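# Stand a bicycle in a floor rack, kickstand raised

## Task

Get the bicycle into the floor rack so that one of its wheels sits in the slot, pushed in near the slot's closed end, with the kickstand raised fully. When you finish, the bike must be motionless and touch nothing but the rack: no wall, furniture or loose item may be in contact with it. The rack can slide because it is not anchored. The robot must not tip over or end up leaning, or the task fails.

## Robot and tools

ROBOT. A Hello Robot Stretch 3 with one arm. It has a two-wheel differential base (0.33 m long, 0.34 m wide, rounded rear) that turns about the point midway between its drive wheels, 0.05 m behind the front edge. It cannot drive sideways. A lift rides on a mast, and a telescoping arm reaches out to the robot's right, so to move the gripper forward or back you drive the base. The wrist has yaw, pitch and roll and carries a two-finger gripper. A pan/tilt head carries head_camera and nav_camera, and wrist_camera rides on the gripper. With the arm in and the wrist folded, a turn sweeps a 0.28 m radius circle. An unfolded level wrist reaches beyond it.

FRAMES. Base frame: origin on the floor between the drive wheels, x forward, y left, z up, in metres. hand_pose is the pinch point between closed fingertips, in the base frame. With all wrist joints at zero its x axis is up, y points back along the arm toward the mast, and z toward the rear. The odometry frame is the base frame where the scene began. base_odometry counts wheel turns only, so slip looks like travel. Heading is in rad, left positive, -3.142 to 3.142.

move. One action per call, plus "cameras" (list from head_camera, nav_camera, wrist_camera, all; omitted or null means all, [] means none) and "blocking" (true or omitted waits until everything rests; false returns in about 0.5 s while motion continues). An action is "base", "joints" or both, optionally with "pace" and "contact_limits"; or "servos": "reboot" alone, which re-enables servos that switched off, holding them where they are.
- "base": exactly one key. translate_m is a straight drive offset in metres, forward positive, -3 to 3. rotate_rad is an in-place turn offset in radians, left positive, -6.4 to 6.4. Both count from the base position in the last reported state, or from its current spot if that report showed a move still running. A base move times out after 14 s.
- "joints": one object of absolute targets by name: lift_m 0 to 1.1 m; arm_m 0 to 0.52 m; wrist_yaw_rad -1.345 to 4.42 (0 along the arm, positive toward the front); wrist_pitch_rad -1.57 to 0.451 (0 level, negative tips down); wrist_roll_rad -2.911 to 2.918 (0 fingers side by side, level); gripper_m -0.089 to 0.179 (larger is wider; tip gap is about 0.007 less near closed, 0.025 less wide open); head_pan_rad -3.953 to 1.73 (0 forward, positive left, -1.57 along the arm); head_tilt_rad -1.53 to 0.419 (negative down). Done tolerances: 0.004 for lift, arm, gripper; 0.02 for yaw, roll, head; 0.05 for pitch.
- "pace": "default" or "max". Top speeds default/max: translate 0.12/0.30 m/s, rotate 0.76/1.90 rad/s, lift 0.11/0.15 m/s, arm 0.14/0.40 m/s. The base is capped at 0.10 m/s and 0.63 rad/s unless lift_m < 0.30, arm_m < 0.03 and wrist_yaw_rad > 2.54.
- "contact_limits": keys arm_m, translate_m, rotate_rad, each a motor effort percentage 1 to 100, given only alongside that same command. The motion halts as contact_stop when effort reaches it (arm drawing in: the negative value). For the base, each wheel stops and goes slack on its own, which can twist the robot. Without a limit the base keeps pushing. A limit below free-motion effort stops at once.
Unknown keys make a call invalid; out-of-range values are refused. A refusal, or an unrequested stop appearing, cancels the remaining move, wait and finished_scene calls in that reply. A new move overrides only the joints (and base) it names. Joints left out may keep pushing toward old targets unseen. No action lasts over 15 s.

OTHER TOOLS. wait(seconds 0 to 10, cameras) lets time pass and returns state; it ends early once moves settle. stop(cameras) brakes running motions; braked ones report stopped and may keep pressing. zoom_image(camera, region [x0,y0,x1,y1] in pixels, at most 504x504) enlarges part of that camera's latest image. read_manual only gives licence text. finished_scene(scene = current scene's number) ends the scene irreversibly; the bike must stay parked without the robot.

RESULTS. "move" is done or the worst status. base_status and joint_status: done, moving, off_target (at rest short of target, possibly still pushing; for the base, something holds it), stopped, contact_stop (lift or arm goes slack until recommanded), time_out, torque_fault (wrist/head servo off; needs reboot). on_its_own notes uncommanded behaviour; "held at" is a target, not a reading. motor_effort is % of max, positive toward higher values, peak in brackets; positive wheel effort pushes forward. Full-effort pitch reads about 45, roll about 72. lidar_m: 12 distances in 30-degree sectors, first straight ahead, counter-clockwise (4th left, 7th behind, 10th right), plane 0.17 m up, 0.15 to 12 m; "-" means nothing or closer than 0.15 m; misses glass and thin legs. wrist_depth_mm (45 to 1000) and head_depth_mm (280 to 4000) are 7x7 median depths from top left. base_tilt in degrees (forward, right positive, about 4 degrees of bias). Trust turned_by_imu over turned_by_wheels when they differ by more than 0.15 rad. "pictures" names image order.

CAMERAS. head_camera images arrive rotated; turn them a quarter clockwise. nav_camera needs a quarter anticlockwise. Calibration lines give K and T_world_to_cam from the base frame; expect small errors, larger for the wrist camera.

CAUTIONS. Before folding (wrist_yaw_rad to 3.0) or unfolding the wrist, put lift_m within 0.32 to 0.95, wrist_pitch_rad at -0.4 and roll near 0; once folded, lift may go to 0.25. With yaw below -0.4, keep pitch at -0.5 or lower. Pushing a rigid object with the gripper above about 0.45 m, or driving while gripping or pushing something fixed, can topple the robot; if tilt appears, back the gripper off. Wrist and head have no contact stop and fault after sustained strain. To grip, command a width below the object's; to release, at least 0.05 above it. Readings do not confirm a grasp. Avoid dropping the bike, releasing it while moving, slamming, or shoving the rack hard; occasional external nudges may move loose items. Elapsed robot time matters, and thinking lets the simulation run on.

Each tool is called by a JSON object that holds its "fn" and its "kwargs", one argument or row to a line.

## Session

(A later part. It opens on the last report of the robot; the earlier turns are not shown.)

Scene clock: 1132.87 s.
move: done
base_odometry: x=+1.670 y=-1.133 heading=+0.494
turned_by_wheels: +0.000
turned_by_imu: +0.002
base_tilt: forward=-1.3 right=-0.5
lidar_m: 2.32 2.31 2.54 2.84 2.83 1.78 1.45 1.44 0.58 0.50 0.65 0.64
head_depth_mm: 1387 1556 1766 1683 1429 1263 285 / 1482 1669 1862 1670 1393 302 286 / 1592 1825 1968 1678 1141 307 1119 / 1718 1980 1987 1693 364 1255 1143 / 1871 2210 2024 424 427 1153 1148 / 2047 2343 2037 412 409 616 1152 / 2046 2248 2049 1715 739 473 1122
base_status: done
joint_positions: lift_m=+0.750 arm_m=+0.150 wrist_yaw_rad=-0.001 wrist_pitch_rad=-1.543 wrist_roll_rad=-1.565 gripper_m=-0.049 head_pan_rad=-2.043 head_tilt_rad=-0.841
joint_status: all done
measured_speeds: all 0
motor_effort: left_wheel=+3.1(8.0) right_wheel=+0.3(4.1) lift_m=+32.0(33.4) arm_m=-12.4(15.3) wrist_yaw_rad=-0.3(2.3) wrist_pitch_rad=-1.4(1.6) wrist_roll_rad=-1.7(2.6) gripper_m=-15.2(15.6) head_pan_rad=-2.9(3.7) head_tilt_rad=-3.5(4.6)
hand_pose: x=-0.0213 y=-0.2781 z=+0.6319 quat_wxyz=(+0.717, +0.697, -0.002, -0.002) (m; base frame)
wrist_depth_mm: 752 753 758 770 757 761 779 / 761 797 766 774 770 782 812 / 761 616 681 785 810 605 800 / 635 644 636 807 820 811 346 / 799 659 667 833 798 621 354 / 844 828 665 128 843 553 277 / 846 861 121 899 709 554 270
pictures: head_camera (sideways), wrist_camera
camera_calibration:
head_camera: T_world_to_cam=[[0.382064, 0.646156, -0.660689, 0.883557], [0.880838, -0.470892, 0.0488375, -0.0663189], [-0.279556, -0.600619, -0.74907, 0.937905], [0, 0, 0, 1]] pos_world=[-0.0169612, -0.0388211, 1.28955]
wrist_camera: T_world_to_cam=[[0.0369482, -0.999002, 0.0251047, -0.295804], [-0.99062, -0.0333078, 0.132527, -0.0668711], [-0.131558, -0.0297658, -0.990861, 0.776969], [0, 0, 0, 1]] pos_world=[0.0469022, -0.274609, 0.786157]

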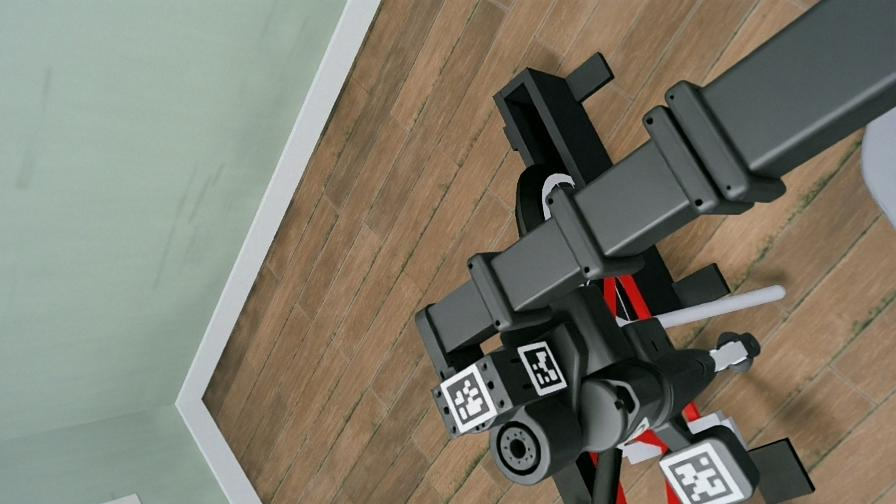

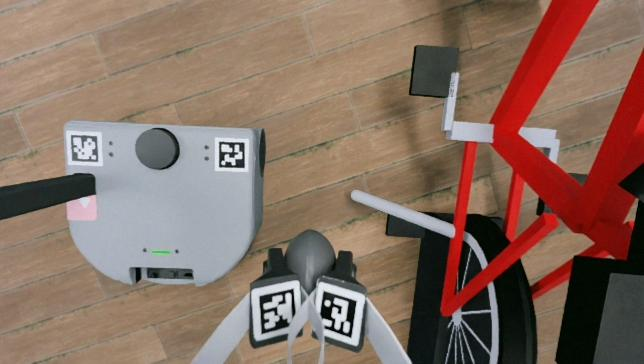

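{"fn": "move", "kwargs": {
  "joints": {"lift_m":0.195},
  "cameras": ["wrist_camera"]
}}

{"fn": "move", "kwargs": {
  "joints": {"arm_m":0.29},
  "cameras": ["wrist_camera","head_camera"]
}}

Scene clock: 1143.77 s.
move: done
base_odometry: x=+1.670 y=-1.133 heading=+0.494
turned_by_wheels: +0.000
turned_by_imu: +0.000
base_tilt: forward=-1.4 right=-0.5
lidar_m: 2.32 2.31 2.54 2.84 2.83 1.78 1.45 1.44 0.58 0.50 0.65 0.64
head_depth_mm: 1391 1564 1777 1660 1439 1268 1129 / 1479 1669 1886 1675 1370 1265 1136 / 1584 1827 1963 1670 1286 1279 1134 / 1721 1988 2024 1679 1142 1269 919 / 1882 2180 2031 1693 1084 1234 888 / 2043 2359 2010 1709 891 1251 1151 / 2020 2234 2019 1720 914 1229 1121
base_status: not commanded
joint_positions: lift_m=+0.195 arm_m=+0.150 wrist_yaw_rad=-0.001 wrist_pitch_rad=-1.543 wrist_roll_rad=-1.565 gripper_m=-0.049 head_pan_rad=-2.043 head_tilt_rad=-0.841
joint_status: all done
measured_speeds: all 0
motor_effort: left_wheel=+3.4(3.8) right_wheel=+0.3(0.5) lift_m=+19.3(31.2) arm_m=-9.7(12.5) wrist_yaw_rad=+0.2(2.0) wrist_pitch_rad=-1.3(1.6) wrist_roll_rad=-1.6(2.1) gripper_m=-14.7(15.9) head_pan_rad=-3.6(3.7) head_tilt_rad=-3.8(4.5)
hand_pose: x=-0.0213 y=-0.2781 z=+0.0769 quat_wxyz=(+0.717, +0.697, -0.002, -0.002) (m; base frame)
wrist_depth_mm: 218 220 218 221 223 227 228 / 223 223 225 227 231 231 232 / 151 227 230 231 231 233 238 / 145 211 234 235 240 240 243 / 145 212 240 242 243 246 247 / 154 242 244 128 249 252 254 / 156 219 120 127 253 256 260
pictures: wrist_camera
camera_calibration:
wrist_camera: T_world_to_cam=[[0.0370264, -0.998999, 0.0251044, -0.281868], [-0.990617, -0.0333854, 0.132529, 0.00665997], [-0.131558, -0.0297759, -0.990861, 0.227034], [0, 0, 0, 1]] pos_world=[0.0469022, -0.274604, 0.231153]

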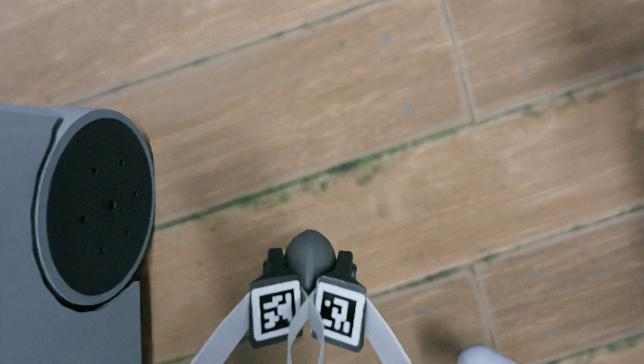

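Scene clock: 1146.03 s.
move: done
base_odometry: x=+1.670 y=-1.133 heading=+0.494
turned_by_wheels: +0.000
turned_by_imu: +0.000
base_tilt: forward=-1.4 right=-0.4
lidar_m: 2.32 2.30 2.54 2.83 2.83 1.77 1.45 1.44 0.58 0.50 0.65 0.64
head_depth_mm: 1379 1562 1788 1653 1441 1267 1125 / 1493 1666 1898 1676 1385 1272 1139 / 1594 1826 1948 1674 1297 1279 1131 / 1717 2013 2012 1680 1145 1277 1093 / 1878 2219 2012 1690 1084 920 1145 / 2057 2336 2027 1707 890 1220 1150 / 2025 2233 2037 1712 916 1235 1119
base_status: not commanded
joint_positions: lift_m=+0.195 arm_m=+0.290 wrist_yaw_rad=-0.001 wrist_pitch_rad=-1.543 wrist_roll_rad=-1.566 gripper_m=-0.049 head_pan_rad=-2.043 head_tilt_rad=-0.841
joint_status: all done
measured_speeds: all 0
motor_effort: left_wheel=+3.1(3.7) right_wheel=+0.3(0.5) lift_m=+20.4(21.3) arm_m=+15.5(21.6) wrist_yaw_rad=+1.6(2.1) wrist_pitch_rad=-1.3(1.7) wrist_roll_rad=-1.7(2.1) gripper_m=-15.8(15.8) head_pan_rad=-2.8(3.6) head_tilt_rad=-3.6(4.5)
hand_pose: x=-0.0213 y=-0.4180 z=+0.0769 quat_wxyz=(+0.717, +0.698, -0.002, -0.002) (m; base frame)
wrist_depth_mm: 219 220 221 222 224 227 227 / 222 224 227 226 228 231 234 / 227 228 230 231 233 236 237 / 231 234 236 235 238 239 241 / 236 240 241 240 242 244 247 / 241 243 246 128 249 252 253 / 246 249 122 127 253 255 259
pictures: head_camera (sideways), wrist_camera
camera_calibration:
head_camera: T_world_to_cam=[[0.382063, 0.646156, -0.660689, 0.883557], [0.880838, -0.470892, 0.0488375, -0.0663189], [-0.279556, -0.600619, -0.74907, 0.937905], [0, 0, 0, 1]] pos_world=[-0.0169612, -0.0388212, 1.28955]
wrist_camera: T_world_to_cam=[[0.0374108, -0.998989, 0.0249453, -0.421669], [-0.990602, -0.0337873, 0.132534, 0.00181883], [-0.131557, -0.0296691, -0.990865, 0.222914], [0, 0, 0, 1]] pos_world=[0.0469026, -0.414567, 0.231155]

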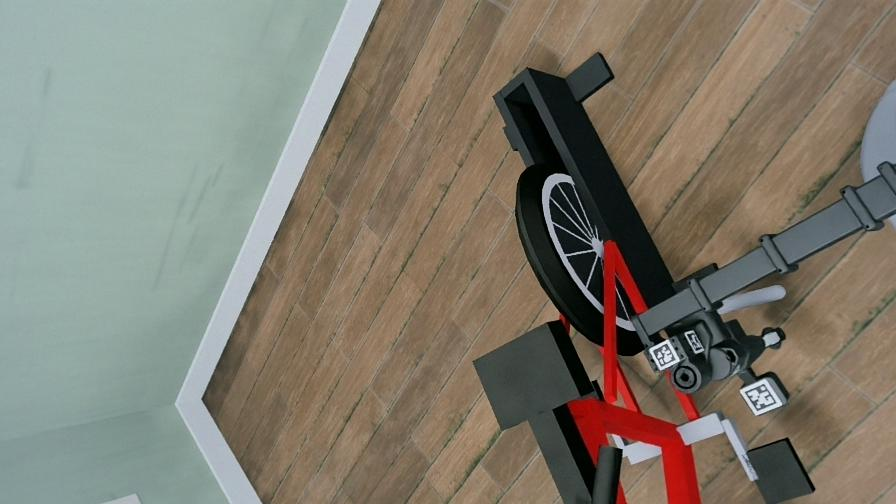

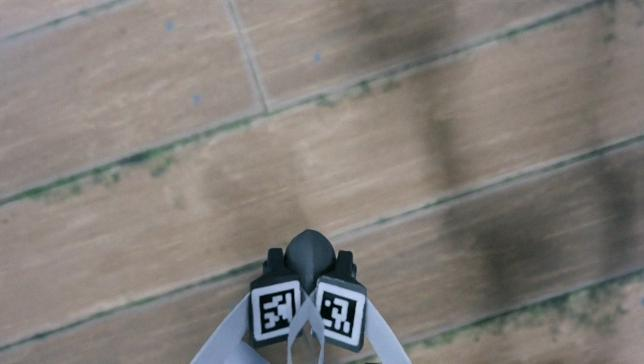

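{"fn": "move", "kwargs": {
  "joints": {"lift_m":0.185},
  "base": {"translate_m":-0.07},
  "cameras": ["wrist_camera","head_camera"]
}}

{"fn": "zoom_image", "kwargs": {
  "camera": "head_camera",
  "region": [560, 200, 840, 440]
}}

Scene clock: 1152.23 s.
move: done
base_odometry: x=+1.609 y=-1.166 heading=+0.495
turned_by_wheels: +0.001
turned_by_imu: +0.001
base_tilt: forward=-1.3 right=-0.5
lidar_m: 2.38 2.37 2.61 2.82 2.80 1.69 1.38 1.37 0.58 0.49 0.71 0.69
head_depth_mm: 1317 1486 1673 1655 1439 1270 1127 / 1416 1601 1822 1673 1382 1272 1135 / 1518 1754 1939 1676 1339 1274 1139 / 1643 1888 2004 1692 1186 1268 1094 / 1787 2097 2016 1697 1104 931 1127 / 1971 2267 2014 1704 936 1232 1150 / 2049 2268 2031 1701 874 1119 1136
base_status: done
joint_positions: lift_m=+0.185 arm_m=+0.290 wrist_yaw_rad=-0.007 wrist_pitch_rad=-1.543 wrist_roll_rad=-1.566 gripper_m=-0.049 head_pan_rad=-2.043 head_tilt_rad=-0.841
joint_status: all done
measured_speeds: all 0
on_its_own: right_wheel is at rest, and its effort (-23.2) is outside its rest range (-21 to +21)
motor_effort: left_wheel=+9.5(9.9) right_wheel=-23.2(24.4) lift_m=+32.0(32.0) arm_m=+8.2(11.9) wrist_yaw_rad=+5.8(7.4) wrist_pitch_rad=-1.1(1.5) wrist_roll_rad=-1.6(2.0) gripper_m=-14.7(15.6) head_pan_rad=-3.5(3.7) head_tilt_rad=-4.0(4.4)
hand_pose: x=-0.0212 y=-0.4180 z=+0.0668 quat_wxyz=(+0.717, +0.698, -0.004, -0.004) (m; base frame)
wrist_depth_mm: 210 211 212 214 216 219 218 / 213 215 216 219 218 222 222 / 218 220 222 221 224 225 228 / 223 223 225 226 229 231 232 / 228 229 228 230 234 234 234 / 232 231 163 128 235 239 239 / 236 238 120 125 218 222 217
pictures: head_camera (sideways), wrist_camera
camera_calibration:
head_camera: T_world_to_cam=[[0.382063, 0.646156, -0.660689, 0.883557], [0.880838, -0.470892, 0.0488375, -0.0663189], [-0.279556, -0.600619, -0.74907, 0.937906], [0, 0, 0, 1]] pos_world=[-0.0169612, -0.0388211, 1.28955]
wrist_camera: T_world_to_cam=[[0.0312751, -0.999199, 0.0249459, -0.421641], [-0.990791, -0.0277031, 0.132533, 0.00579433], [-0.131736, -0.0288612, -0.990865, 0.213292], [0, 0, 0, 1]] pos_world=[0.0470261, -0.414987, 0.221094]

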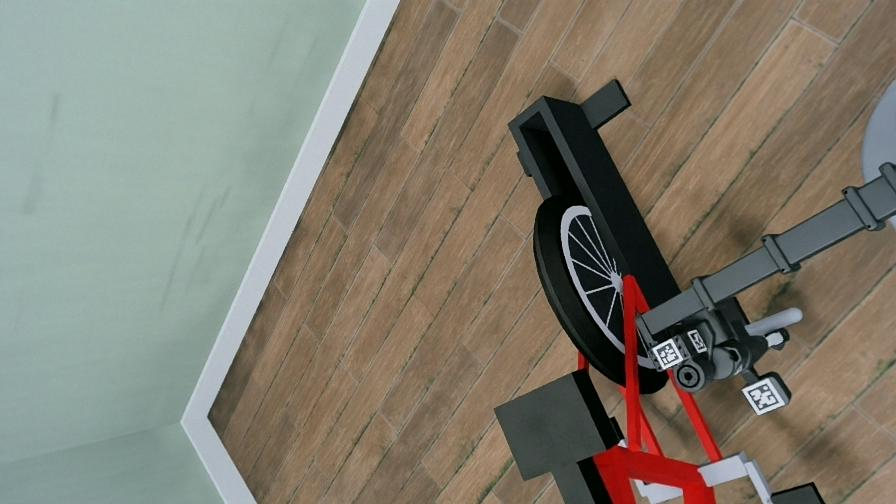

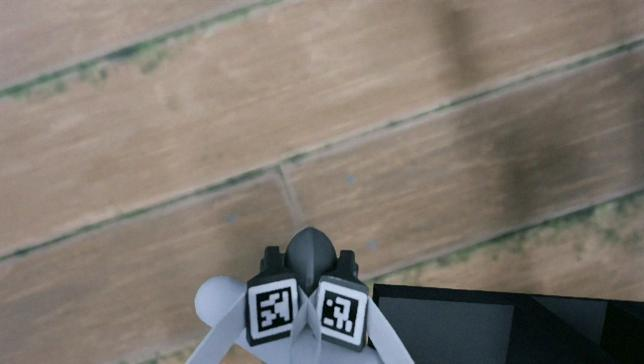

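Scaled by 1.800 from the camera's 896x504 image, which has a finer 1280x720 frame.

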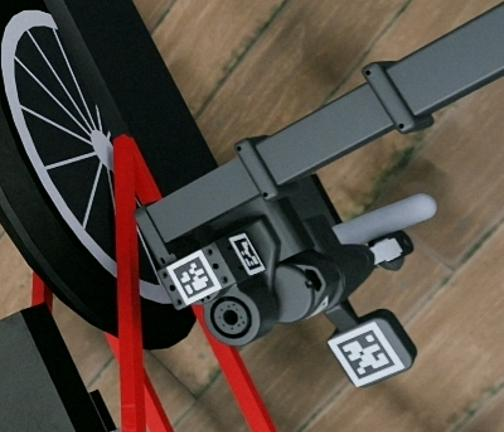

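{"fn": "move", "kwargs": {
  "base": {"translate_m":-0.035},
  "cameras": ["wrist_camera"]
}}

{"fn": "move", "kwargs": {
  "base": {"translate_m":-0.035},
  "joints": {"arm_m":0.305,"lift_m":0.19},
  "cameras": ["wrist_camera","head_camera"]
}}

{"fn": "zoom_image", "kwargs": {
  "camera": "head_camera",
  "region": [560, 200, 840, 440]
}}

Scene clock: 1158.67 s.
move: done
base_odometry: x=+1.578 y=-1.183 heading=+0.496
turned_by_wheels: +0.001
turned_by_imu: +0.001
base_tilt: forward=-1.3 right=-0.5
lidar_m: 2.42 2.41 2.64 2.80 2.79 1.65 1.35 1.34 0.58 0.49 0.73 0.72
head_depth_mm: 1288 1455 1648 1652 1439 1270 1138 / 1375 1562 1811 1674 1390 1266 1138 / 1482 1702 1917 1677 1347 1274 1139 / 1610 1852 2009 1688 1214 1264 1094 / 1751 2052 2021 1689 1144 929 1132 / 1897 2313 2043 1702 1394 1115 1149 / 2058 2291 2021 1720 858 1126 1154
base_status: done
joint_positions: lift_m=+0.185 arm_m=+0.290 wrist_yaw_rad=-0.003 wrist_pitch_rad=-1.548 wrist_roll_rad=-1.577 gripper_m=-0.049 head_pan_rad=-2.043 head_tilt_rad=-0.841
joint_status: not commanded
measured_speeds: all 0
on_its_own: right_wheel is at rest, and its effort (-25.4) is outside its rest range (-21 to +21)
motor_effort: left_wheel=+10.2(12.5) right_wheel=-25.4(29.9) lift_m=+22.7(37.0) arm_m=+3.3(5.4) wrist_yaw_rad=+3.0(6.7) wrist_pitch_rad=-0.5(1.4) wrist_roll_rad=+2.3(2.4) gripper_m=-14.7(15.6) head_pan_rad=-2.9(3.5) head_tilt_rad=-4.0(4.5)
hand_pose: x=-0.0213 y=-0.4167 z=+0.0671 quat_wxyz=(+0.715, +0.699, +0.002, +0.001) (m; base frame)
wrist_depth_mm: 211 212 214 214 215 217 218 / 214 217 216 218 220 221 222 / 219 220 221 222 225 226 227 / 224 225 224 229 230 230 230 / 227 228 230 231 231 233 236 / 232 234 231 128 217 217 185 / 236 239 119 124 218 219 163
pictures: wrist_camera
camera_calibration:
wrist_camera: T_world_to_cam=[[0.0466338, -0.998718, 0.0196702, -0.419413], [-0.990209, -0.0436249, 0.1326, -0.000881139], [-0.131572, -0.0256613, -0.990974, 0.214894], [0, 0, 0, 1]] pos_world=[0.0469603, -0.413399, 0.221321]

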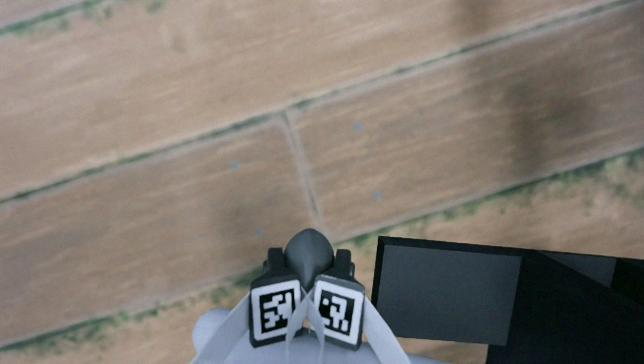

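Scene clock: 1160.03 s.
move: done
base_odometry: x=+1.547 y=-1.199 heading=+0.496
turned_by_wheels: +0.001
turned_by_imu: +0.000
base_tilt: forward=-1.4 right=-0.5
lidar_m: 2.44 2.44 2.68 2.80 2.77 1.61 1.32 1.31 0.58 0.50 0.76 0.76
head_depth_mm: 1259 1421 1616 1657 1435 1266 1133 / 1349 1528 1744 1664 1444 1280 1131 / 1452 1666 1870 1679 1347 1276 1134 / 1557 1814 1981 1683 1220 1273 1094 / 1694 1992 2030 1703 1107 952 1139 / 1877 2231 2039 1704 1462 1014 1150 / 2008 2275 2031 1709 858 1245 1160
base_status: done
joint_positions: lift_m=+0.190 arm_m=+0.305 wrist_yaw_rad=-0.003 wrist_pitch_rad=-1.556 wrist_roll_rad=-1.577 gripper_m=-0.049 head_pan_rad=-2.043 head_tilt_rad=-0.841
joint_status: all done
measured_speeds: translate_m=+0.000 rotate_rad=+0.000 lift_m=-0.001 arm_m=+0.000 wrist_yaw_rad=+0.000 wrist_pitch_rad=+0.000 wrist_roll_rad=+0.000 head_pan_rad=+0.000 head_tilt_rad=+0.000
motor_effort: left_wheel=+7.3(9.0) right_wheel=-19.1(27.3) lift_m=+18.1(36.4) arm_m=+9.4(23.3) wrist_yaw_rad=+2.1(4.1) wrist_pitch_rad=+1.1(1.9) wrist_roll_rad=+2.3(2.4) gripper_m=-14.8(15.9) head_pan_rad=-2.6(3.6) head_tilt_rad=-4.0(4.2)
hand_pose: x=-0.0213 y=-0.4298 z=+0.0722 quat_wxyz=(+0.712, +0.702, +0.002, +0.001) (m; base frame)
wrist_depth_mm: 216 218 218 219 220 220 223 / 221 222 223 222 223 225 225 / 227 227 228 227 229 227 230 / 231 232 231 233 232 233 236 / 236 234 237 234 217 216 171 / 239 241 239 128 244 221 155 / 245 244 120 124 244 207 152
pictures: head_camera (sideways), wrist_camera
camera_calibration:
head_camera: T_world_to_cam=[[0.382063, 0.646156, -0.660689, 0.883557], [0.880838, -0.470891, 0.0488375, -0.0663189], [-0.279556, -0.600619, -0.74907, 0.937905], [0, 0, 0, 1]] pos_world=[-0.0169612, -0.0388212, 1.28955]
wrist_camera: T_world_to_cam=[[0.046607, -0.998838, 0.0122576, -0.43215], [-0.990213, -0.0445816, 0.13225, -0.00251246], [-0.13155, -0.0183014, -0.991141, 0.222803], [0, 0, 0, 1]] pos_world=[0.0469629, -0.427683, 0.226458]

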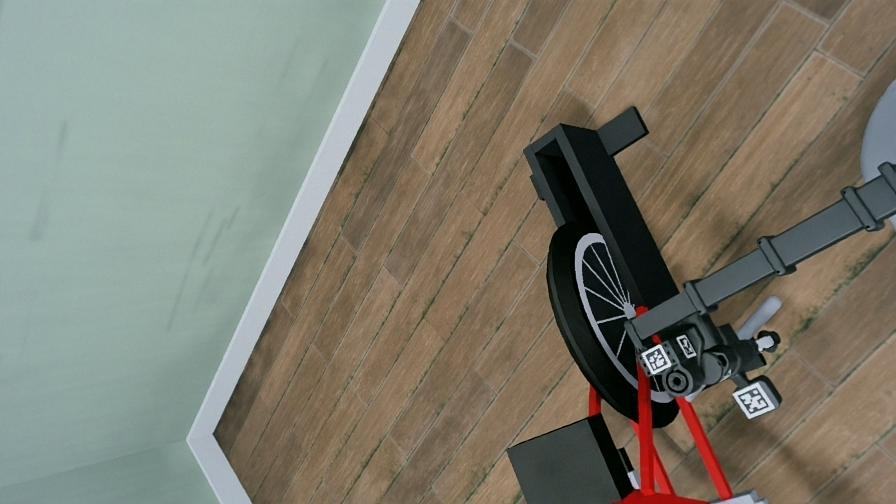

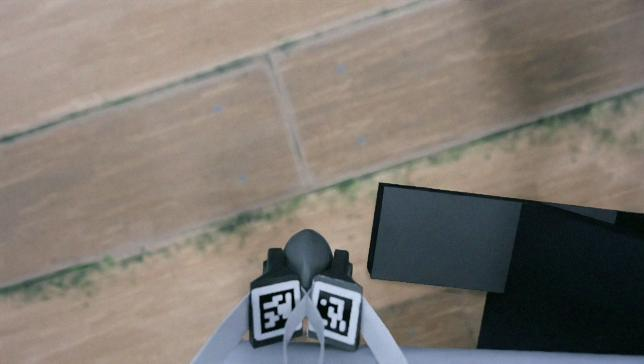

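Scaled by 1.800 from the camera's 896x504 image, which has a finer 1280x720 frame.

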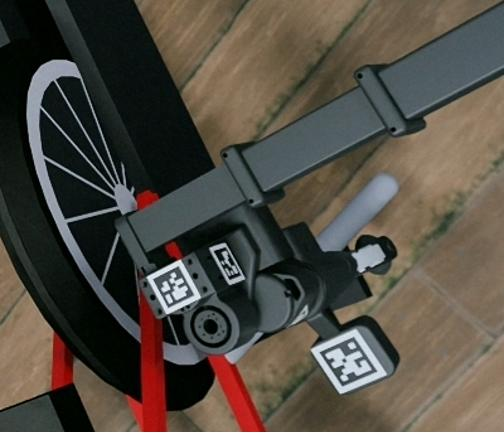

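{"fn": "move", "kwargs": {
  "base": {"translate_m":-0.035},
  "joints": {"arm_m":0.325,"lift_m":0.195},
  "cameras": ["wrist_camera","head_camera"]
}}

{"fn": "zoom_image", "kwargs": {
  "camera": "head_camera",
  "region": [560, 200, 840, 440]
}}

Scene clock: 1163.53 s.
move: done
base_odometry: x=+1.517 y=-1.216 heading=+0.497
turned_by_wheels: +0.000
turned_by_imu: +0.000
base_tilt: forward=-1.3 right=-0.5
lidar_m: 2.49 2.47 2.72 2.77 2.77 1.57 1.29 1.27 0.58 0.57 0.79 0.79
head_depth_mm: 1230 1377 1573 1668 1431 1268 1127 / 1307 1490 1720 1670 1446 1277 1133 / 1405 1621 1851 1683 1342 1275 1145 / 1525 1779 1949 1686 1290 1271 1110 / 1654 1933 2011 1691 1106 981 1149 / 1830 2165 2039 1711 1480 1024 1146 / 2001 2312 2045 1717 859 1253 1154
base_status: done
joint_positions: lift_m=+0.195 arm_m=+0.325 wrist_yaw_rad=-0.002 wrist_pitch_rad=-1.549 wrist_roll_rad=-1.575 gripper_m=-0.049 head_pan_rad=-2.043 head_tilt_rad=-0.841
joint_status: all done
measured_speeds: all 0
motor_effort: left_wheel=-0.6(5.5) right_wheel=-4.0(20.5) lift_m=+17.9(37.7) arm_m=+12.1(22.3) wrist_yaw_rad=+2.4(3.2) wrist_pitch_rad=-0.1(1.4) wrist_roll_rad=+1.3(2.6) gripper_m=-15.1(15.7) head_pan_rad=-3.2(3.4) head_tilt_rad=-3.7(4.2)
hand_pose: x=-0.0213 y=-0.4516 z=+0.0770 quat_wxyz=(+0.715, +0.700, +0.001, +0.000) (m; base frame)
wrist_depth_mm: 219 220 224 223 223 225 225 / 223 225 225 225 228 229 230 / 228 227 230 232 232 233 235 / 233 233 235 235 217 197 133 / 238 240 240 240 243 191 131 / 244 245 242 127 250 184 134 / 249 248 122 127 251 180 131
pictures: head_camera (sideways), wrist_camera
camera_calibration:
head_camera: T_world_to_cam=[[0.382063, 0.646156, -0.660689, 0.883557], [0.880838, -0.470892, 0.0488375, -0.0663189], [-0.279556, -0.600619, -0.74907, 0.937906], [0, 0, 0, 1]] pos_world=[-0.0169612, -0.0388211, 1.28955]
wrist_camera: T_world_to_cam=[[0.0449952, -0.998803, 0.0191878, -0.454485], [-0.990287, -0.0420656, 0.132525, -0.00302818], [-0.131559, -0.0249644, -0.990994, 0.224161], [0, 0, 0, 1]] pos_world=[0.0469414, -0.448473, 0.231264]

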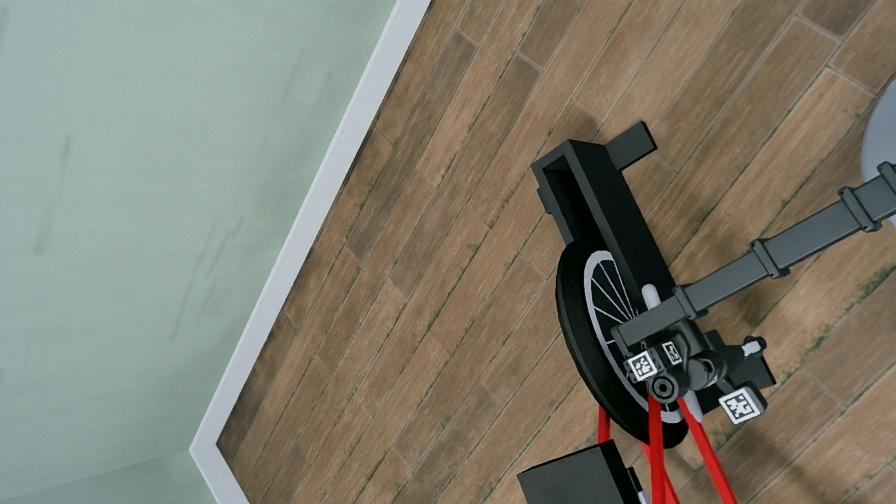

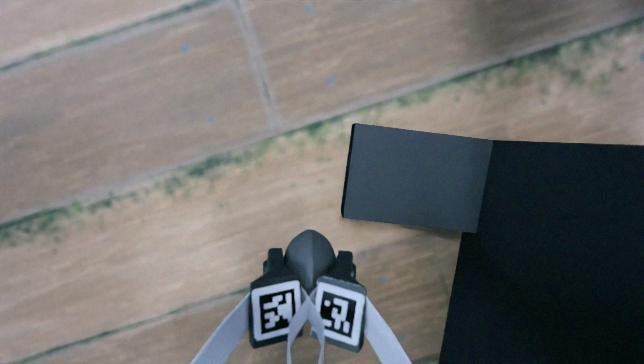

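Scaled by 1.800 from the camera's 896x504 image, which has a finer 1280x720 frame.

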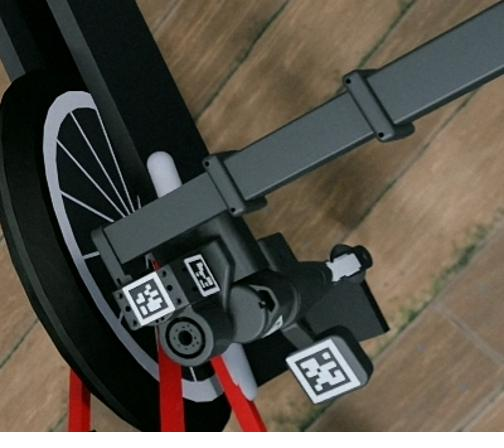

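{"fn": "move", "kwargs": {
  "joints": {"arm_m":0.12},
  "cameras": []
}}

{"fn": "move", "kwargs": {
  "joints": {"lift_m":0.45},
  "cameras": ["wrist_camera","head_camera"]
}}

{"fn": "zoom_image", "kwargs": {
  "camera": "head_camera",
  "region": [500, 200, 780, 480]
}}

Scene clock: 1170.57 s.
move: done
base_odometry: x=+1.517 y=-1.216 heading=+0.497
turned_by_wheels: +0.000
turned_by_imu: +0.000
base_tilt: forward=-1.3 right=-0.5
lidar_m: 2.49 2.47 2.72 2.78 2.76 1.57 1.28 1.28 0.58 0.57 0.78 0.79
head_depth_mm: 1227 1379 1578 1660 1438 1265 1134 / 1303 1492 1724 1665 1446 1280 1136 / 1410 1612 1849 1678 1338 1275 1135 / 1530 1776 1953 1695 1280 1278 829 / 1673 1975 2002 1707 1128 1249 872 / 1828 2155 2046 1701 1458 1212 1154 / 1992 2283 2057 1716 858 1257 1157
base_status: not commanded
joint_positions: lift_m=+0.195 arm_m=+0.120 wrist_yaw_rad=+0.000 wrist_pitch_rad=-1.548 wrist_roll_rad=-1.574 gripper_m=-0.049 head_pan_rad=-2.043 head_tilt_rad=-0.841
joint_status: all done
measured_speeds: all 0
motor_effort: left_wheel=-0.4(0.9) right_wheel=-4.0(4.1) lift_m=+18.6(19.8) arm_m=-14.8(21.2) wrist_yaw_rad=+0.5(3.0) wrist_pitch_rad=-0.5(0.6) wrist_roll_rad=+1.2(1.6) gripper_m=-15.1(15.5) head_pan_rad=-2.9(3.6) head_tilt_rad=-3.7(4.6)
hand_pose: x=-0.0213 y=-0.2468 z=+0.0770 quat_wxyz=(+0.715, +0.699, +0.001, +0.001) (m; base frame)
wrist_depth_mm: 219 221 222 223 225 226 226 / 223 225 225 227 229 229 232 / 109 157 230 232 234 236 238 / 106 157 234 236 238 240 241 / 113 149 239 242 244 247 248 / 108 151 243 127 249 250 253 / - 154 122 127 252 256 258
pictures: none
No camera images: "cameras" was empty.

Scene clock: 1173.73 s.
move: done
base_odometry: x=+1.517 y=-1.216 heading=+0.497
turned_by_wheels: +0.000
turned_by_imu: +0.000
base_tilt: forward=-1.4 right=-0.5
lidar_m: 2.49 2.46 2.72 2.78 2.77 1.57 1.28 1.28 0.58 0.57 0.78 0.79
head_depth_mm: 1231 1378 1571 1653 1428 1272 1134 / 1314 1486 1725 1681 1456 1274 1135 / 1415 1621 1856 1683 1346 1279 545 / 1527 1757 1945 1673 1286 631 1113 / 1653 1963 2010 1698 1129 630 799 / 1826 2162 2039 1700 1466 1157 1114 / 1987 2290 2055 1703 861 1244 1156
base_status: not commanded
joint_positions: lift_m=+0.450 arm_m=+0.120 wrist_yaw_rad=+0.000 wrist_pitch_rad=-1.548 wrist_roll_rad=-1.574 gripper_m=-0.049 head_pan_rad=-2.043 head_tilt_rad=-0.841
joint_status: all done
measured_speeds: all 0
motor_effort: left_wheel=-0.3(0.9) right_wheel=-3.9(4.1) lift_m=+33.8(39.7) arm_m=-12.1(14.8) wrist_yaw_rad=-0.2(1.7) wrist_pitch_rad=-0.2(0.7) wrist_roll_rad=+1.1(1.5) gripper_m=-15.1(15.5) head_pan_rad=-3.5(3.5) head_tilt_rad=-3.6(4.4)
hand_pose: x=-0.0213 y=-0.2468 z=+0.3320 quat_wxyz=(+0.715, +0.699, +0.001, +0.001) (m; base frame)
wrist_depth_mm: 461 466 469 470 463 470 479 / 471 479 469 479 488 483 493 / 321 325 481 489 489 499 497 / 314 332 333 508 504 499 380 / 339 340 339 504 515 513 377 / 349 342 346 128 520 520 329 / 351 350 120 127 529 522 335
pictures: head_camera (sideways), wrist_camera
camera_calibration:
head_camera: T_world_to_cam=[[0.382063, 0.646156, -0.660689, 0.883557], [0.880838, -0.470892, 0.0488375, -0.0663189], [-0.279556, -0.600619, -0.74907, 0.937905], [0, 0, 0, 1]] pos_world=[-0.0169612, -0.0388212, 1.28955]
wrist_camera: T_world_to_cam=[[0.0460372, -0.998734, 0.0202879, -0.25521], [-0.990244, -0.0429531, 0.132558, -0.0284678], [-0.131519, -0.0261926, -0.990968, 0.481639], [0, 0, 0, 1]] pos_world=[0.0469038, -0.243494, 0.48624]

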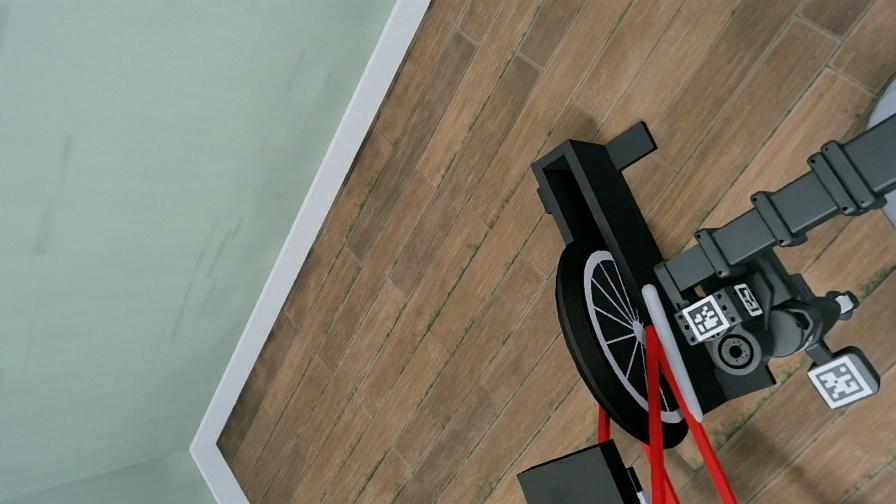

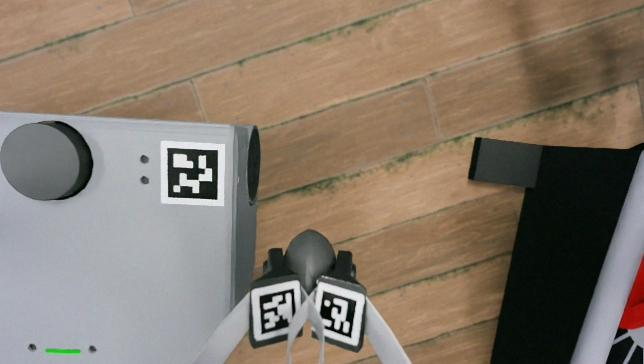

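Scaled by 1.800 from the camera's 896x504 image, which has a finer 1280x720 frame.

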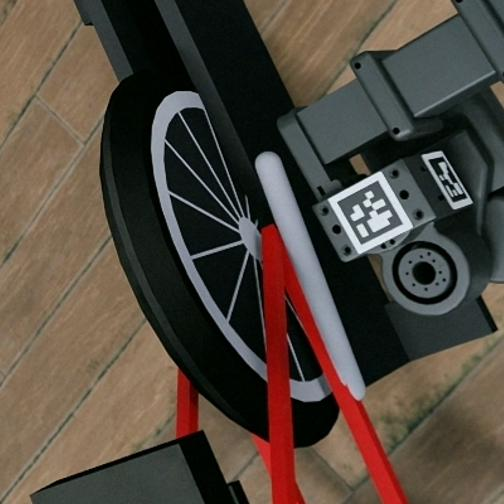

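{"fn": "move", "kwargs": {
  "joints": {"lift_m":0.75,"arm_m":0.05,"wrist_roll_rad":1.6,"gripper_m":0.11},
  "cameras": []
}}

{"fn": "move", "kwargs": {
  "base": {"rotate_rad":-0.3},
  "cameras": []
}}

{"fn": "move", "kwargs": {
  "base": {"translate_m":0.165},
  "cameras": []
}}

{"fn": "move", "kwargs": {
  "base": {"rotate_rad":0.265},
  "cameras": []
}}

{"fn": "move", "kwargs": {
  "joints": {"arm_m":0.4},
  "cameras": ["wrist_camera","head_camera"]
}}

Scene clock: 1184.97 s.
move: done
base_odometry: x=+1.517 y=-1.216 heading=+0.497
turned_by_wheels: +0.000
turned_by_imu: +0.000
base_tilt: forward=-1.3 right=-0.5
lidar_m: 2.48 2.47 2.72 2.78 2.77 1.58 1.28 1.28 0.58 0.57 0.78 0.79
head_depth_mm: 1222 1382 1574 1651 1437 1269 285 / 1319 1496 1720 1671 1438 301 286 / 1416 1612 1845 1674 1278 307 1121 / 1534 1756 1964 1679 363 362 1129 / 1663 1938 2014 1685 345 353 414 / 1826 2175 2020 1711 1480 354 1101 / 2005 2272 2026 1707 862 1253 1150
base_status: not commanded
joint_positions: lift_m=+0.750 arm_m=+0.050 wrist_yaw_rad=+0.000 wrist_pitch_rad=-1.548 wrist_roll_rad=+1.595 gripper_m=+0.110 head_pan_rad=-2.043 head_tilt_rad=-0.841
joint_status: all done
measured_speeds: all 0
motor_effort: left_wheel=-0.5(0.8) right_wheel=-3.9(4.1) lift_m=+33.0(40.9) arm_m=-15.0(21.1) wrist_yaw_rad=+0.0(1.5) wrist_pitch_rad=-0.5(0.7) wrist_roll_rad=+1.3(2.6) gripper_m=+0.7(80.2) head_pan_rad=-3.7(3.7) head_tilt_rad=-3.6(4.6)
hand_pose: x=-0.0215 y=-0.1765 z=+0.6320 quat_wxyz=(-0.008, -0.009, -0.715, -0.699) (m; base frame)
wrist_depth_mm: 516 689 786 765 757 772 776 / 510 716 785 789 623 778 777 / 528 774 797 637 630 642 806 / 513 735 810 643 653 644 810 / 812 817 830 832 843 830 854 / 853 122 867 835 146 837 833 / 493 124 865 873 916 118 858
pictures: none
No camera images: "cameras" was empty.

Scene clock: 1186.50 s.
move: done
base_odometry: x=+1.517 y=-1.216 heading=+0.197
turned_by_wheels: -0.300
turned_by_imu: -0.294
base_tilt: forward=-1.3 right=-0.4
lidar_m: 2.49 2.47 2.49 2.99 2.76 2.08 1.39 1.28 1.29 0.57 0.57 0.79
head_depth_mm: 1124 1278 1480 1635 1432 1258 285 / 1168 1334 1554 1676 1442 301 286 / 1208 1387 1642 1694 1413 306 1120 / 1259 1455 1735 1676 362 362 1123 / 1320 1525 1821 1705 345 353 415 / 1366 1607 1870 1704 1481 353 1101 / 1438 1688 1925 1713 1476 1048 1135
base_status: done
joint_positions: lift_m=+0.750 arm_m=+0.050 wrist_yaw_rad=+0.000 wrist_pitch_rad=-1.548 wrist_roll_rad=+1.595 gripper_m=+0.110 head_pan_rad=-2.043 head_tilt_rad=-0.841
joint_status: not commanded
measured_speeds: all 0
motor_effort: left_wheel=+3.8(8.3) right_wheel=-4.7(7.8) lift_m=+32.6(34.1) arm_m=-15.2(15.2) wrist_yaw_rad=-0.4(1.1) wrist_pitch_rad=-0.4(0.6) wrist_roll_rad=+1.5(1.8) gripper_m=+0.3(1.3) head_pan_rad=-2.9(3.4) head_tilt_rad=-3.2(4.5)
hand_pose: x=-0.0215 y=-0.1765 z=+0.6320 quat_wxyz=(-0.008, -0.009, -0.715, -0.699) (m; base frame)
wrist_depth_mm: 635 756 766 765 780 776 759 / 621 759 764 772 629 781 791 / 617 779 790 644 630 629 790 / 559 802 804 660 636 663 825 / 528 623 848 836 832 814 832 / 522 122 879 840 145 852 844 / 101 125 868 860 858 118 880
pictures: none
No camera images: "cameras" was empty.

Scene clock: 1189.27 s.
move: done
base_odometry: x=+1.678 y=-1.184 heading=+0.197
turned_by_wheels: +0.000
turned_by_imu: +0.001
base_tilt: forward=-1.3 right=-0.4
lidar_m: 2.36 2.34 2.36 2.95 2.85 2.30 1.52 1.40 0.61 0.54 0.73 0.64
head_depth_mm: 1248 1415 1652 1661 1440 1270 285 / 1293 1471 1713 1667 1454 302 286 / 1347 1536 1791 1672 1333 307 1119 / 1391 1605 1865 1691 362 363 1125 / 1457 1688 1928 1699 345 353 415 / 1514 1789 1988 1707 1465 354 1097 / 1583 1874 2027 1710 856 1233 1136
base_status: done
joint_positions: lift_m=+0.750 arm_m=+0.050 wrist_yaw_rad=+0.000 wrist_pitch_rad=-1.548 wrist_roll_rad=+1.595 gripper_m=+0.110 head_pan_rad=-2.043 head_tilt_rad=-0.841
joint_status: not commanded
measured_speeds: all 0
motor_effort: left_wheel=+3.6(8.7) right_wheel=+0.5(4.0) lift_m=+29.6(33.0) arm_m=-14.9(15.7) wrist_yaw_rad=-0.4(1.8) wrist_pitch_rad=-0.4(0.7) wrist_roll_rad=+1.7(2.0) gripper_m=+0.5(1.4) head_pan_rad=-3.0(3.6) head_tilt_rad=-3.3(4.3)
hand_pose: x=-0.0215 y=-0.1765 z=+0.6320 quat_wxyz=(-0.008, -0.009, -0.715, -0.699) (m; base frame)
wrist_depth_mm: 583 773 772 765 796 789 768 / 547 770 772 768 631 779 789 / 519 764 778 643 633 628 775 / 484 701 804 668 654 657 820 / 619 833 830 830 818 850 827 / 609 122 828 844 145 820 886 / - 124 848 856 864 118 913
pictures: none
No camera images: "cameras" was empty.

Scene clock: 1190.73 s.
move: done
base_odometry: x=+1.678 y=-1.184 heading=+0.462
turned_by_wheels: +0.265
turned_by_imu: +0.260
base_tilt: forward=-1.3 right=-0.5
lidar_m: 2.36 2.34 2.54 2.89 2.86 1.77 1.42 1.41 0.55 0.54 0.65 0.64
head_depth_mm: 1336 1500 1707 1683 1440 1266 285 / 1418 1616 1839 1677 1361 302 286 / 1521 1748 1921 1676 1107 307 1120 / 1634 1896 2008 1673 363 362 1118 / 1781 2084 2032 1699 345 353 415 / 1923 2277 2026 1699 856 354 1101 / 2011 2234 2038 1709 913 1117 1124
base_status: done
joint_positions: lift_m=+0.750 arm_m=+0.050 wrist_yaw_rad=+0.000 wrist_pitch_rad=-1.548 wrist_roll_rad=+1.595 gripper_m=+0.110 head_pan_rad=-2.043 head_tilt_rad=-0.841
joint_status: not commanded
measured_speeds: all 0
motor_effort: left_wheel=-4.4(8.9) right_wheel=+4.7(7.2) lift_m=+27.8(29.7) arm_m=-14.6(16.2) wrist_yaw_rad=+0.8(1.4) wrist_pitch_rad=-0.5(0.7) wrist_roll_rad=+1.8(1.9) gripper_m=+0.4(1.5) head_pan_rad=-2.9(3.5) head_tilt_rad=-3.6(4.3)
hand_pose: x=-0.0215 y=-0.1765 z=+0.6320 quat_wxyz=(-0.008, -0.009, -0.715, -0.699) (m; base frame)
wrist_depth_mm: 467 592 771 765 770 768 747 / 459 668 781 763 617 778 790 / 594 790 793 636 648 630 782 / 608 791 821 661 645 649 838 / 812 614 856 811 831 847 853 / 834 122 838 874 145 835 847 / 484 124 877 845 871 118 861
pictures: none
No camera images: "cameras" was empty.

Scene clock: 1194.53 s.
move: done
base_odometry: x=+1.678 y=-1.184 heading=+0.462
turned_by_wheels: +0.000
turned_by_imu: +0.000
base_tilt: forward=-1.3 right=-0.5
lidar_m: 2.36 2.34 2.55 2.89 2.87 1.78 1.42 1.40 0.55 0.54 0.65 0.64
head_depth_mm: 1337 1495 1707 1671 1449 1268 285 / 1421 1620 1835 1667 1363 302 286 / 1527 1734 1934 1684 1110 314 1117 / 1643 1915 1989 1686 352 1235 1140 / 1771 2067 1996 423 1013 1222 1143 / 1923 2259 515 907 872 1247 1154 / 2014 2216 562 640 875 1111 1108
base_status: not commanded
joint_positions: lift_m=+0.750 arm_m=+0.400 wrist_yaw_rad=+0.000 wrist_pitch_rad=-1.547 wrist_roll_rad=+1.596 gripper_m=+0.110 head_pan_rad=-2.043 head_tilt_rad=-0.841
joint_status: all done
measured_speeds: all 0
motor_effort: left_wheel=-4.6(4.9) right_wheel=+4.6(4.8) lift_m=+24.1(28.3) arm_m=+16.1(24.5) wrist_yaw_rad=+0.5(1.6) wrist_pitch_rad=-0.3(0.8) wrist_roll_rad=+0.8(1.8) gripper_m=+0.4(1.4) head_pan_rad=-2.6(3.6) head_tilt_rad=-3.9(4.6)
hand_pose: x=-0.0215 y=-0.5266 z=+0.6320 quat_wxyz=(-0.009, -0.009, -0.715, -0.699) (m; base frame)
wrist_depth_mm: 781 754 767 562 774 788 773 / 763 767 230 232 786 741 611 / 794 784 233 238 803 664 628 / 811 809 238 242 803 653 648 / 801 823 812 248 800 848 853 / 827 122 840 626 146 838 853 / 856 849 835 857 887 118 893
pictures: head_camera (sideways), wrist_camera
camera_calibration:
head_camera: T_world_to_cam=[[0.382063, 0.646156, -0.660689, 0.883557], [0.880838, -0.470892, 0.0488375, -0.0663189], [-0.279556, -0.600619, -0.74907, 0.937905], [0, 0, 0, 1]] pos_world=[-0.0169612, -0.0388212, 1.28955]
wrist_camera: T_world_to_cam=[[-0.0172884, 0.999548, -0.0245864, 0.538591], [0.991365, 0.0203334, 0.129546, -0.00253468], [0.129988, -0.0221345, -0.991269, 0.779527], [0, 0, 0, 1]] pos_world=[-0.0895047, -0.521042, 0.786291]

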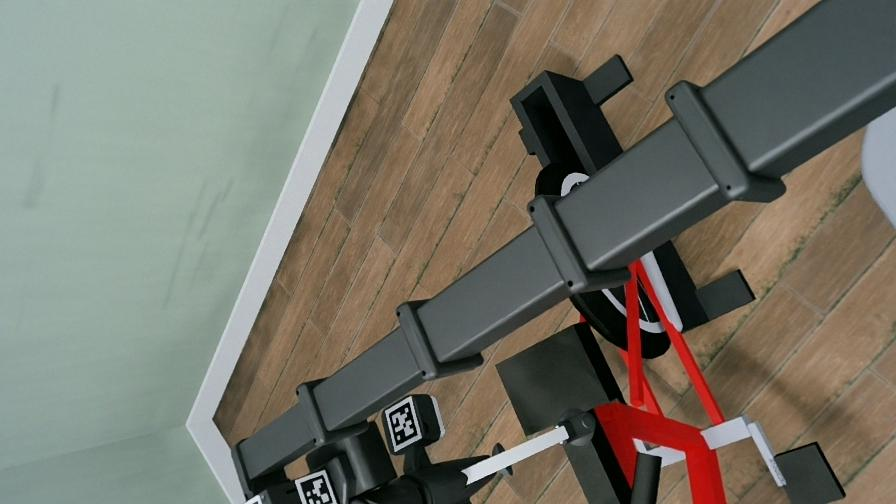

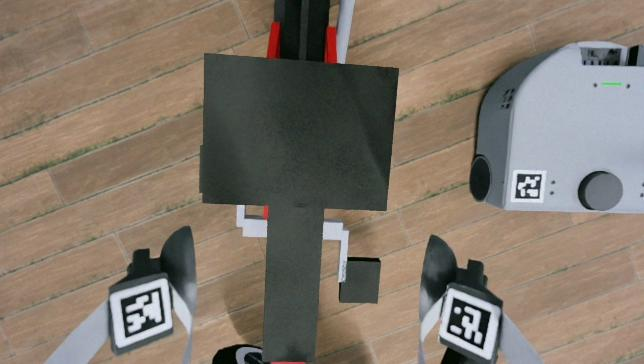

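{"fn": "move", "kwargs": {
  "joints": {"arm_m":0.407,"wrist_roll_rad":1.64,"gripper_m":0.075},
  "cameras": []
}}

{"fn": "move", "kwargs": {
  "joints": {"lift_m":0.67},
  "cameras": ["wrist_camera"]
}}

Scene clock: 1198.13 s.
move: done
base_odometry: x=+1.678 y=-1.184 heading=+0.462
turned_by_wheels: +0.000
turned_by_imu: +0.000
base_tilt: forward=-1.3 right=-0.5
lidar_m: 2.36 2.34 2.54 2.89 2.87 1.77 1.42 1.41 0.55 0.54 0.65 0.64
head_depth_mm: 1335 1494 1720 1657 1444 1266 285 / 1421 1615 1845 1665 1364 302 286 / 1516 1748 1930 1680 1114 314 1117 / 1631 1908 2003 1684 352 1239 1145 / 1771 2075 2013 423 1018 1221 1146 / 1934 2291 516 1580 870 1250 1153 / 2016 2200 566 652 878 1111 1118
base_status: not commanded
joint_positions: lift_m=+0.750 arm_m=+0.407 wrist_yaw_rad=+0.000 wrist_pitch_rad=-1.547 wrist_roll_rad=+1.635 gripper_m=+0.075 head_pan_rad=-2.043 head_tilt_rad=-0.841
joint_status: all done
measured_speeds: all 0
motor_effort: left_wheel=-4.4(4.7) right_wheel=+4.4(4.8) lift_m=+20.2(21.2) arm_m=+15.3(24.0) wrist_yaw_rad=+0.0(1.6) wrist_pitch_rad=-0.3(0.7) wrist_roll_rad=+1.6(2.3) gripper_m=+0.3(79.9) head_pan_rad=-3.3(3.4) head_tilt_rad=-4.2(4.2)
hand_pose: x=-0.0215 y=-0.5336 z=+0.6320 quat_wxyz=(-0.023, -0.023, -0.715, -0.699) (m; base frame)
wrist_depth_mm: 746 760 765 566 777 759 755 / 763 770 230 234 766 728 615 / 788 802 234 237 810 663 637 / 800 803 238 243 826 672 633 / 814 815 830 247 858 822 823 / 834 835 143 253 143 845 849 / 889 116 853 261 124 866 878
pictures: none
No camera images: "cameras" was empty.

Scene clock: 1199.70 s.
move: done
base_odometry: x=+1.679 y=-1.184 heading=+0.462
turned_by_wheels: +0.001
turned_by_imu: +0.001
base_tilt: forward=-1.3 right=-0.5
lidar_m: 2.36 2.34 2.53 2.89 2.87 1.78 1.42 1.40 0.55 0.54 0.65 0.64
head_depth_mm: 1337 1506 1719 1674 1443 1271 1132 / 1422 1621 1825 1676 1363 1271 343 / 1519 1743 1931 1683 1246 389 953 / 1642 1904 2000 1693 454 1216 1144 / 1770 2099 2007 1653 839 1229 1147 / 1937 2288 2035 644 861 1252 1145 / 2016 2243 642 643 852 1232 1103
base_status: not commanded
joint_positions: lift_m=+0.670 arm_m=+0.407 wrist_yaw_rad=+0.000 wrist_pitch_rad=-1.546 wrist_roll_rad=+1.632 gripper_m=+0.075 head_pan_rad=-2.043 head_tilt_rad=-0.841
joint_status: all done
measured_speeds: all 0
motor_effort: left_wheel=+3.1(4.7) right_wheel=-8.6(8.6) lift_m=+12.5(23.4) arm_m=+15.0(16.8) wrist_yaw_rad=+0.1(1.5) wrist_pitch_rad=-0.6(1.0) wrist_roll_rad=+2.4(2.6) gripper_m=+0.5(1.4) head_pan_rad=-2.5(3.7) head_tilt_rad=-4.3(4.3)
hand_pose: x=-0.0215 y=-0.5339 z=+0.5520 quat_wxyz=(-0.021, -0.022, -0.715, -0.698) (m; base frame)
wrist_depth_mm: 694 148 150 152 156 691 584 / 704 152 152 154 157 692 546 / 712 689 155 158 161 662 561 / 722 720 159 162 164 714 558 / 738 742 161 165 169 749 749 / 784 770 142 169 145 770 776 / 785 118 172 175 125 786 775
pictures: wrist_camera
camera_calibration:
wrist_camera: T_world_to_cam=[[0.0176976, 0.999507, -0.0259448, 0.545438], [0.991364, -0.0141694, 0.130369, -0.0108875], [0.129937, -0.028028, -0.991126, 0.696813], [0, 0, 0, 1]] pos_world=[-0.0894012, -0.525793, 0.706201]

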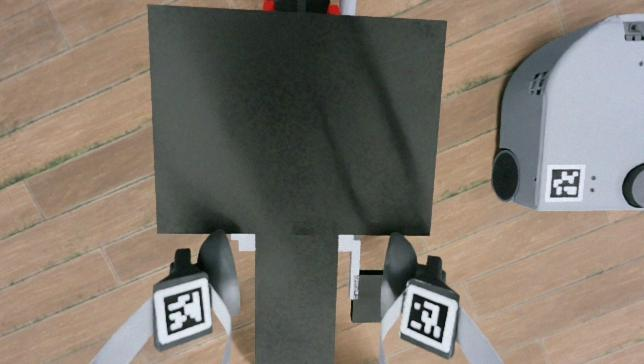

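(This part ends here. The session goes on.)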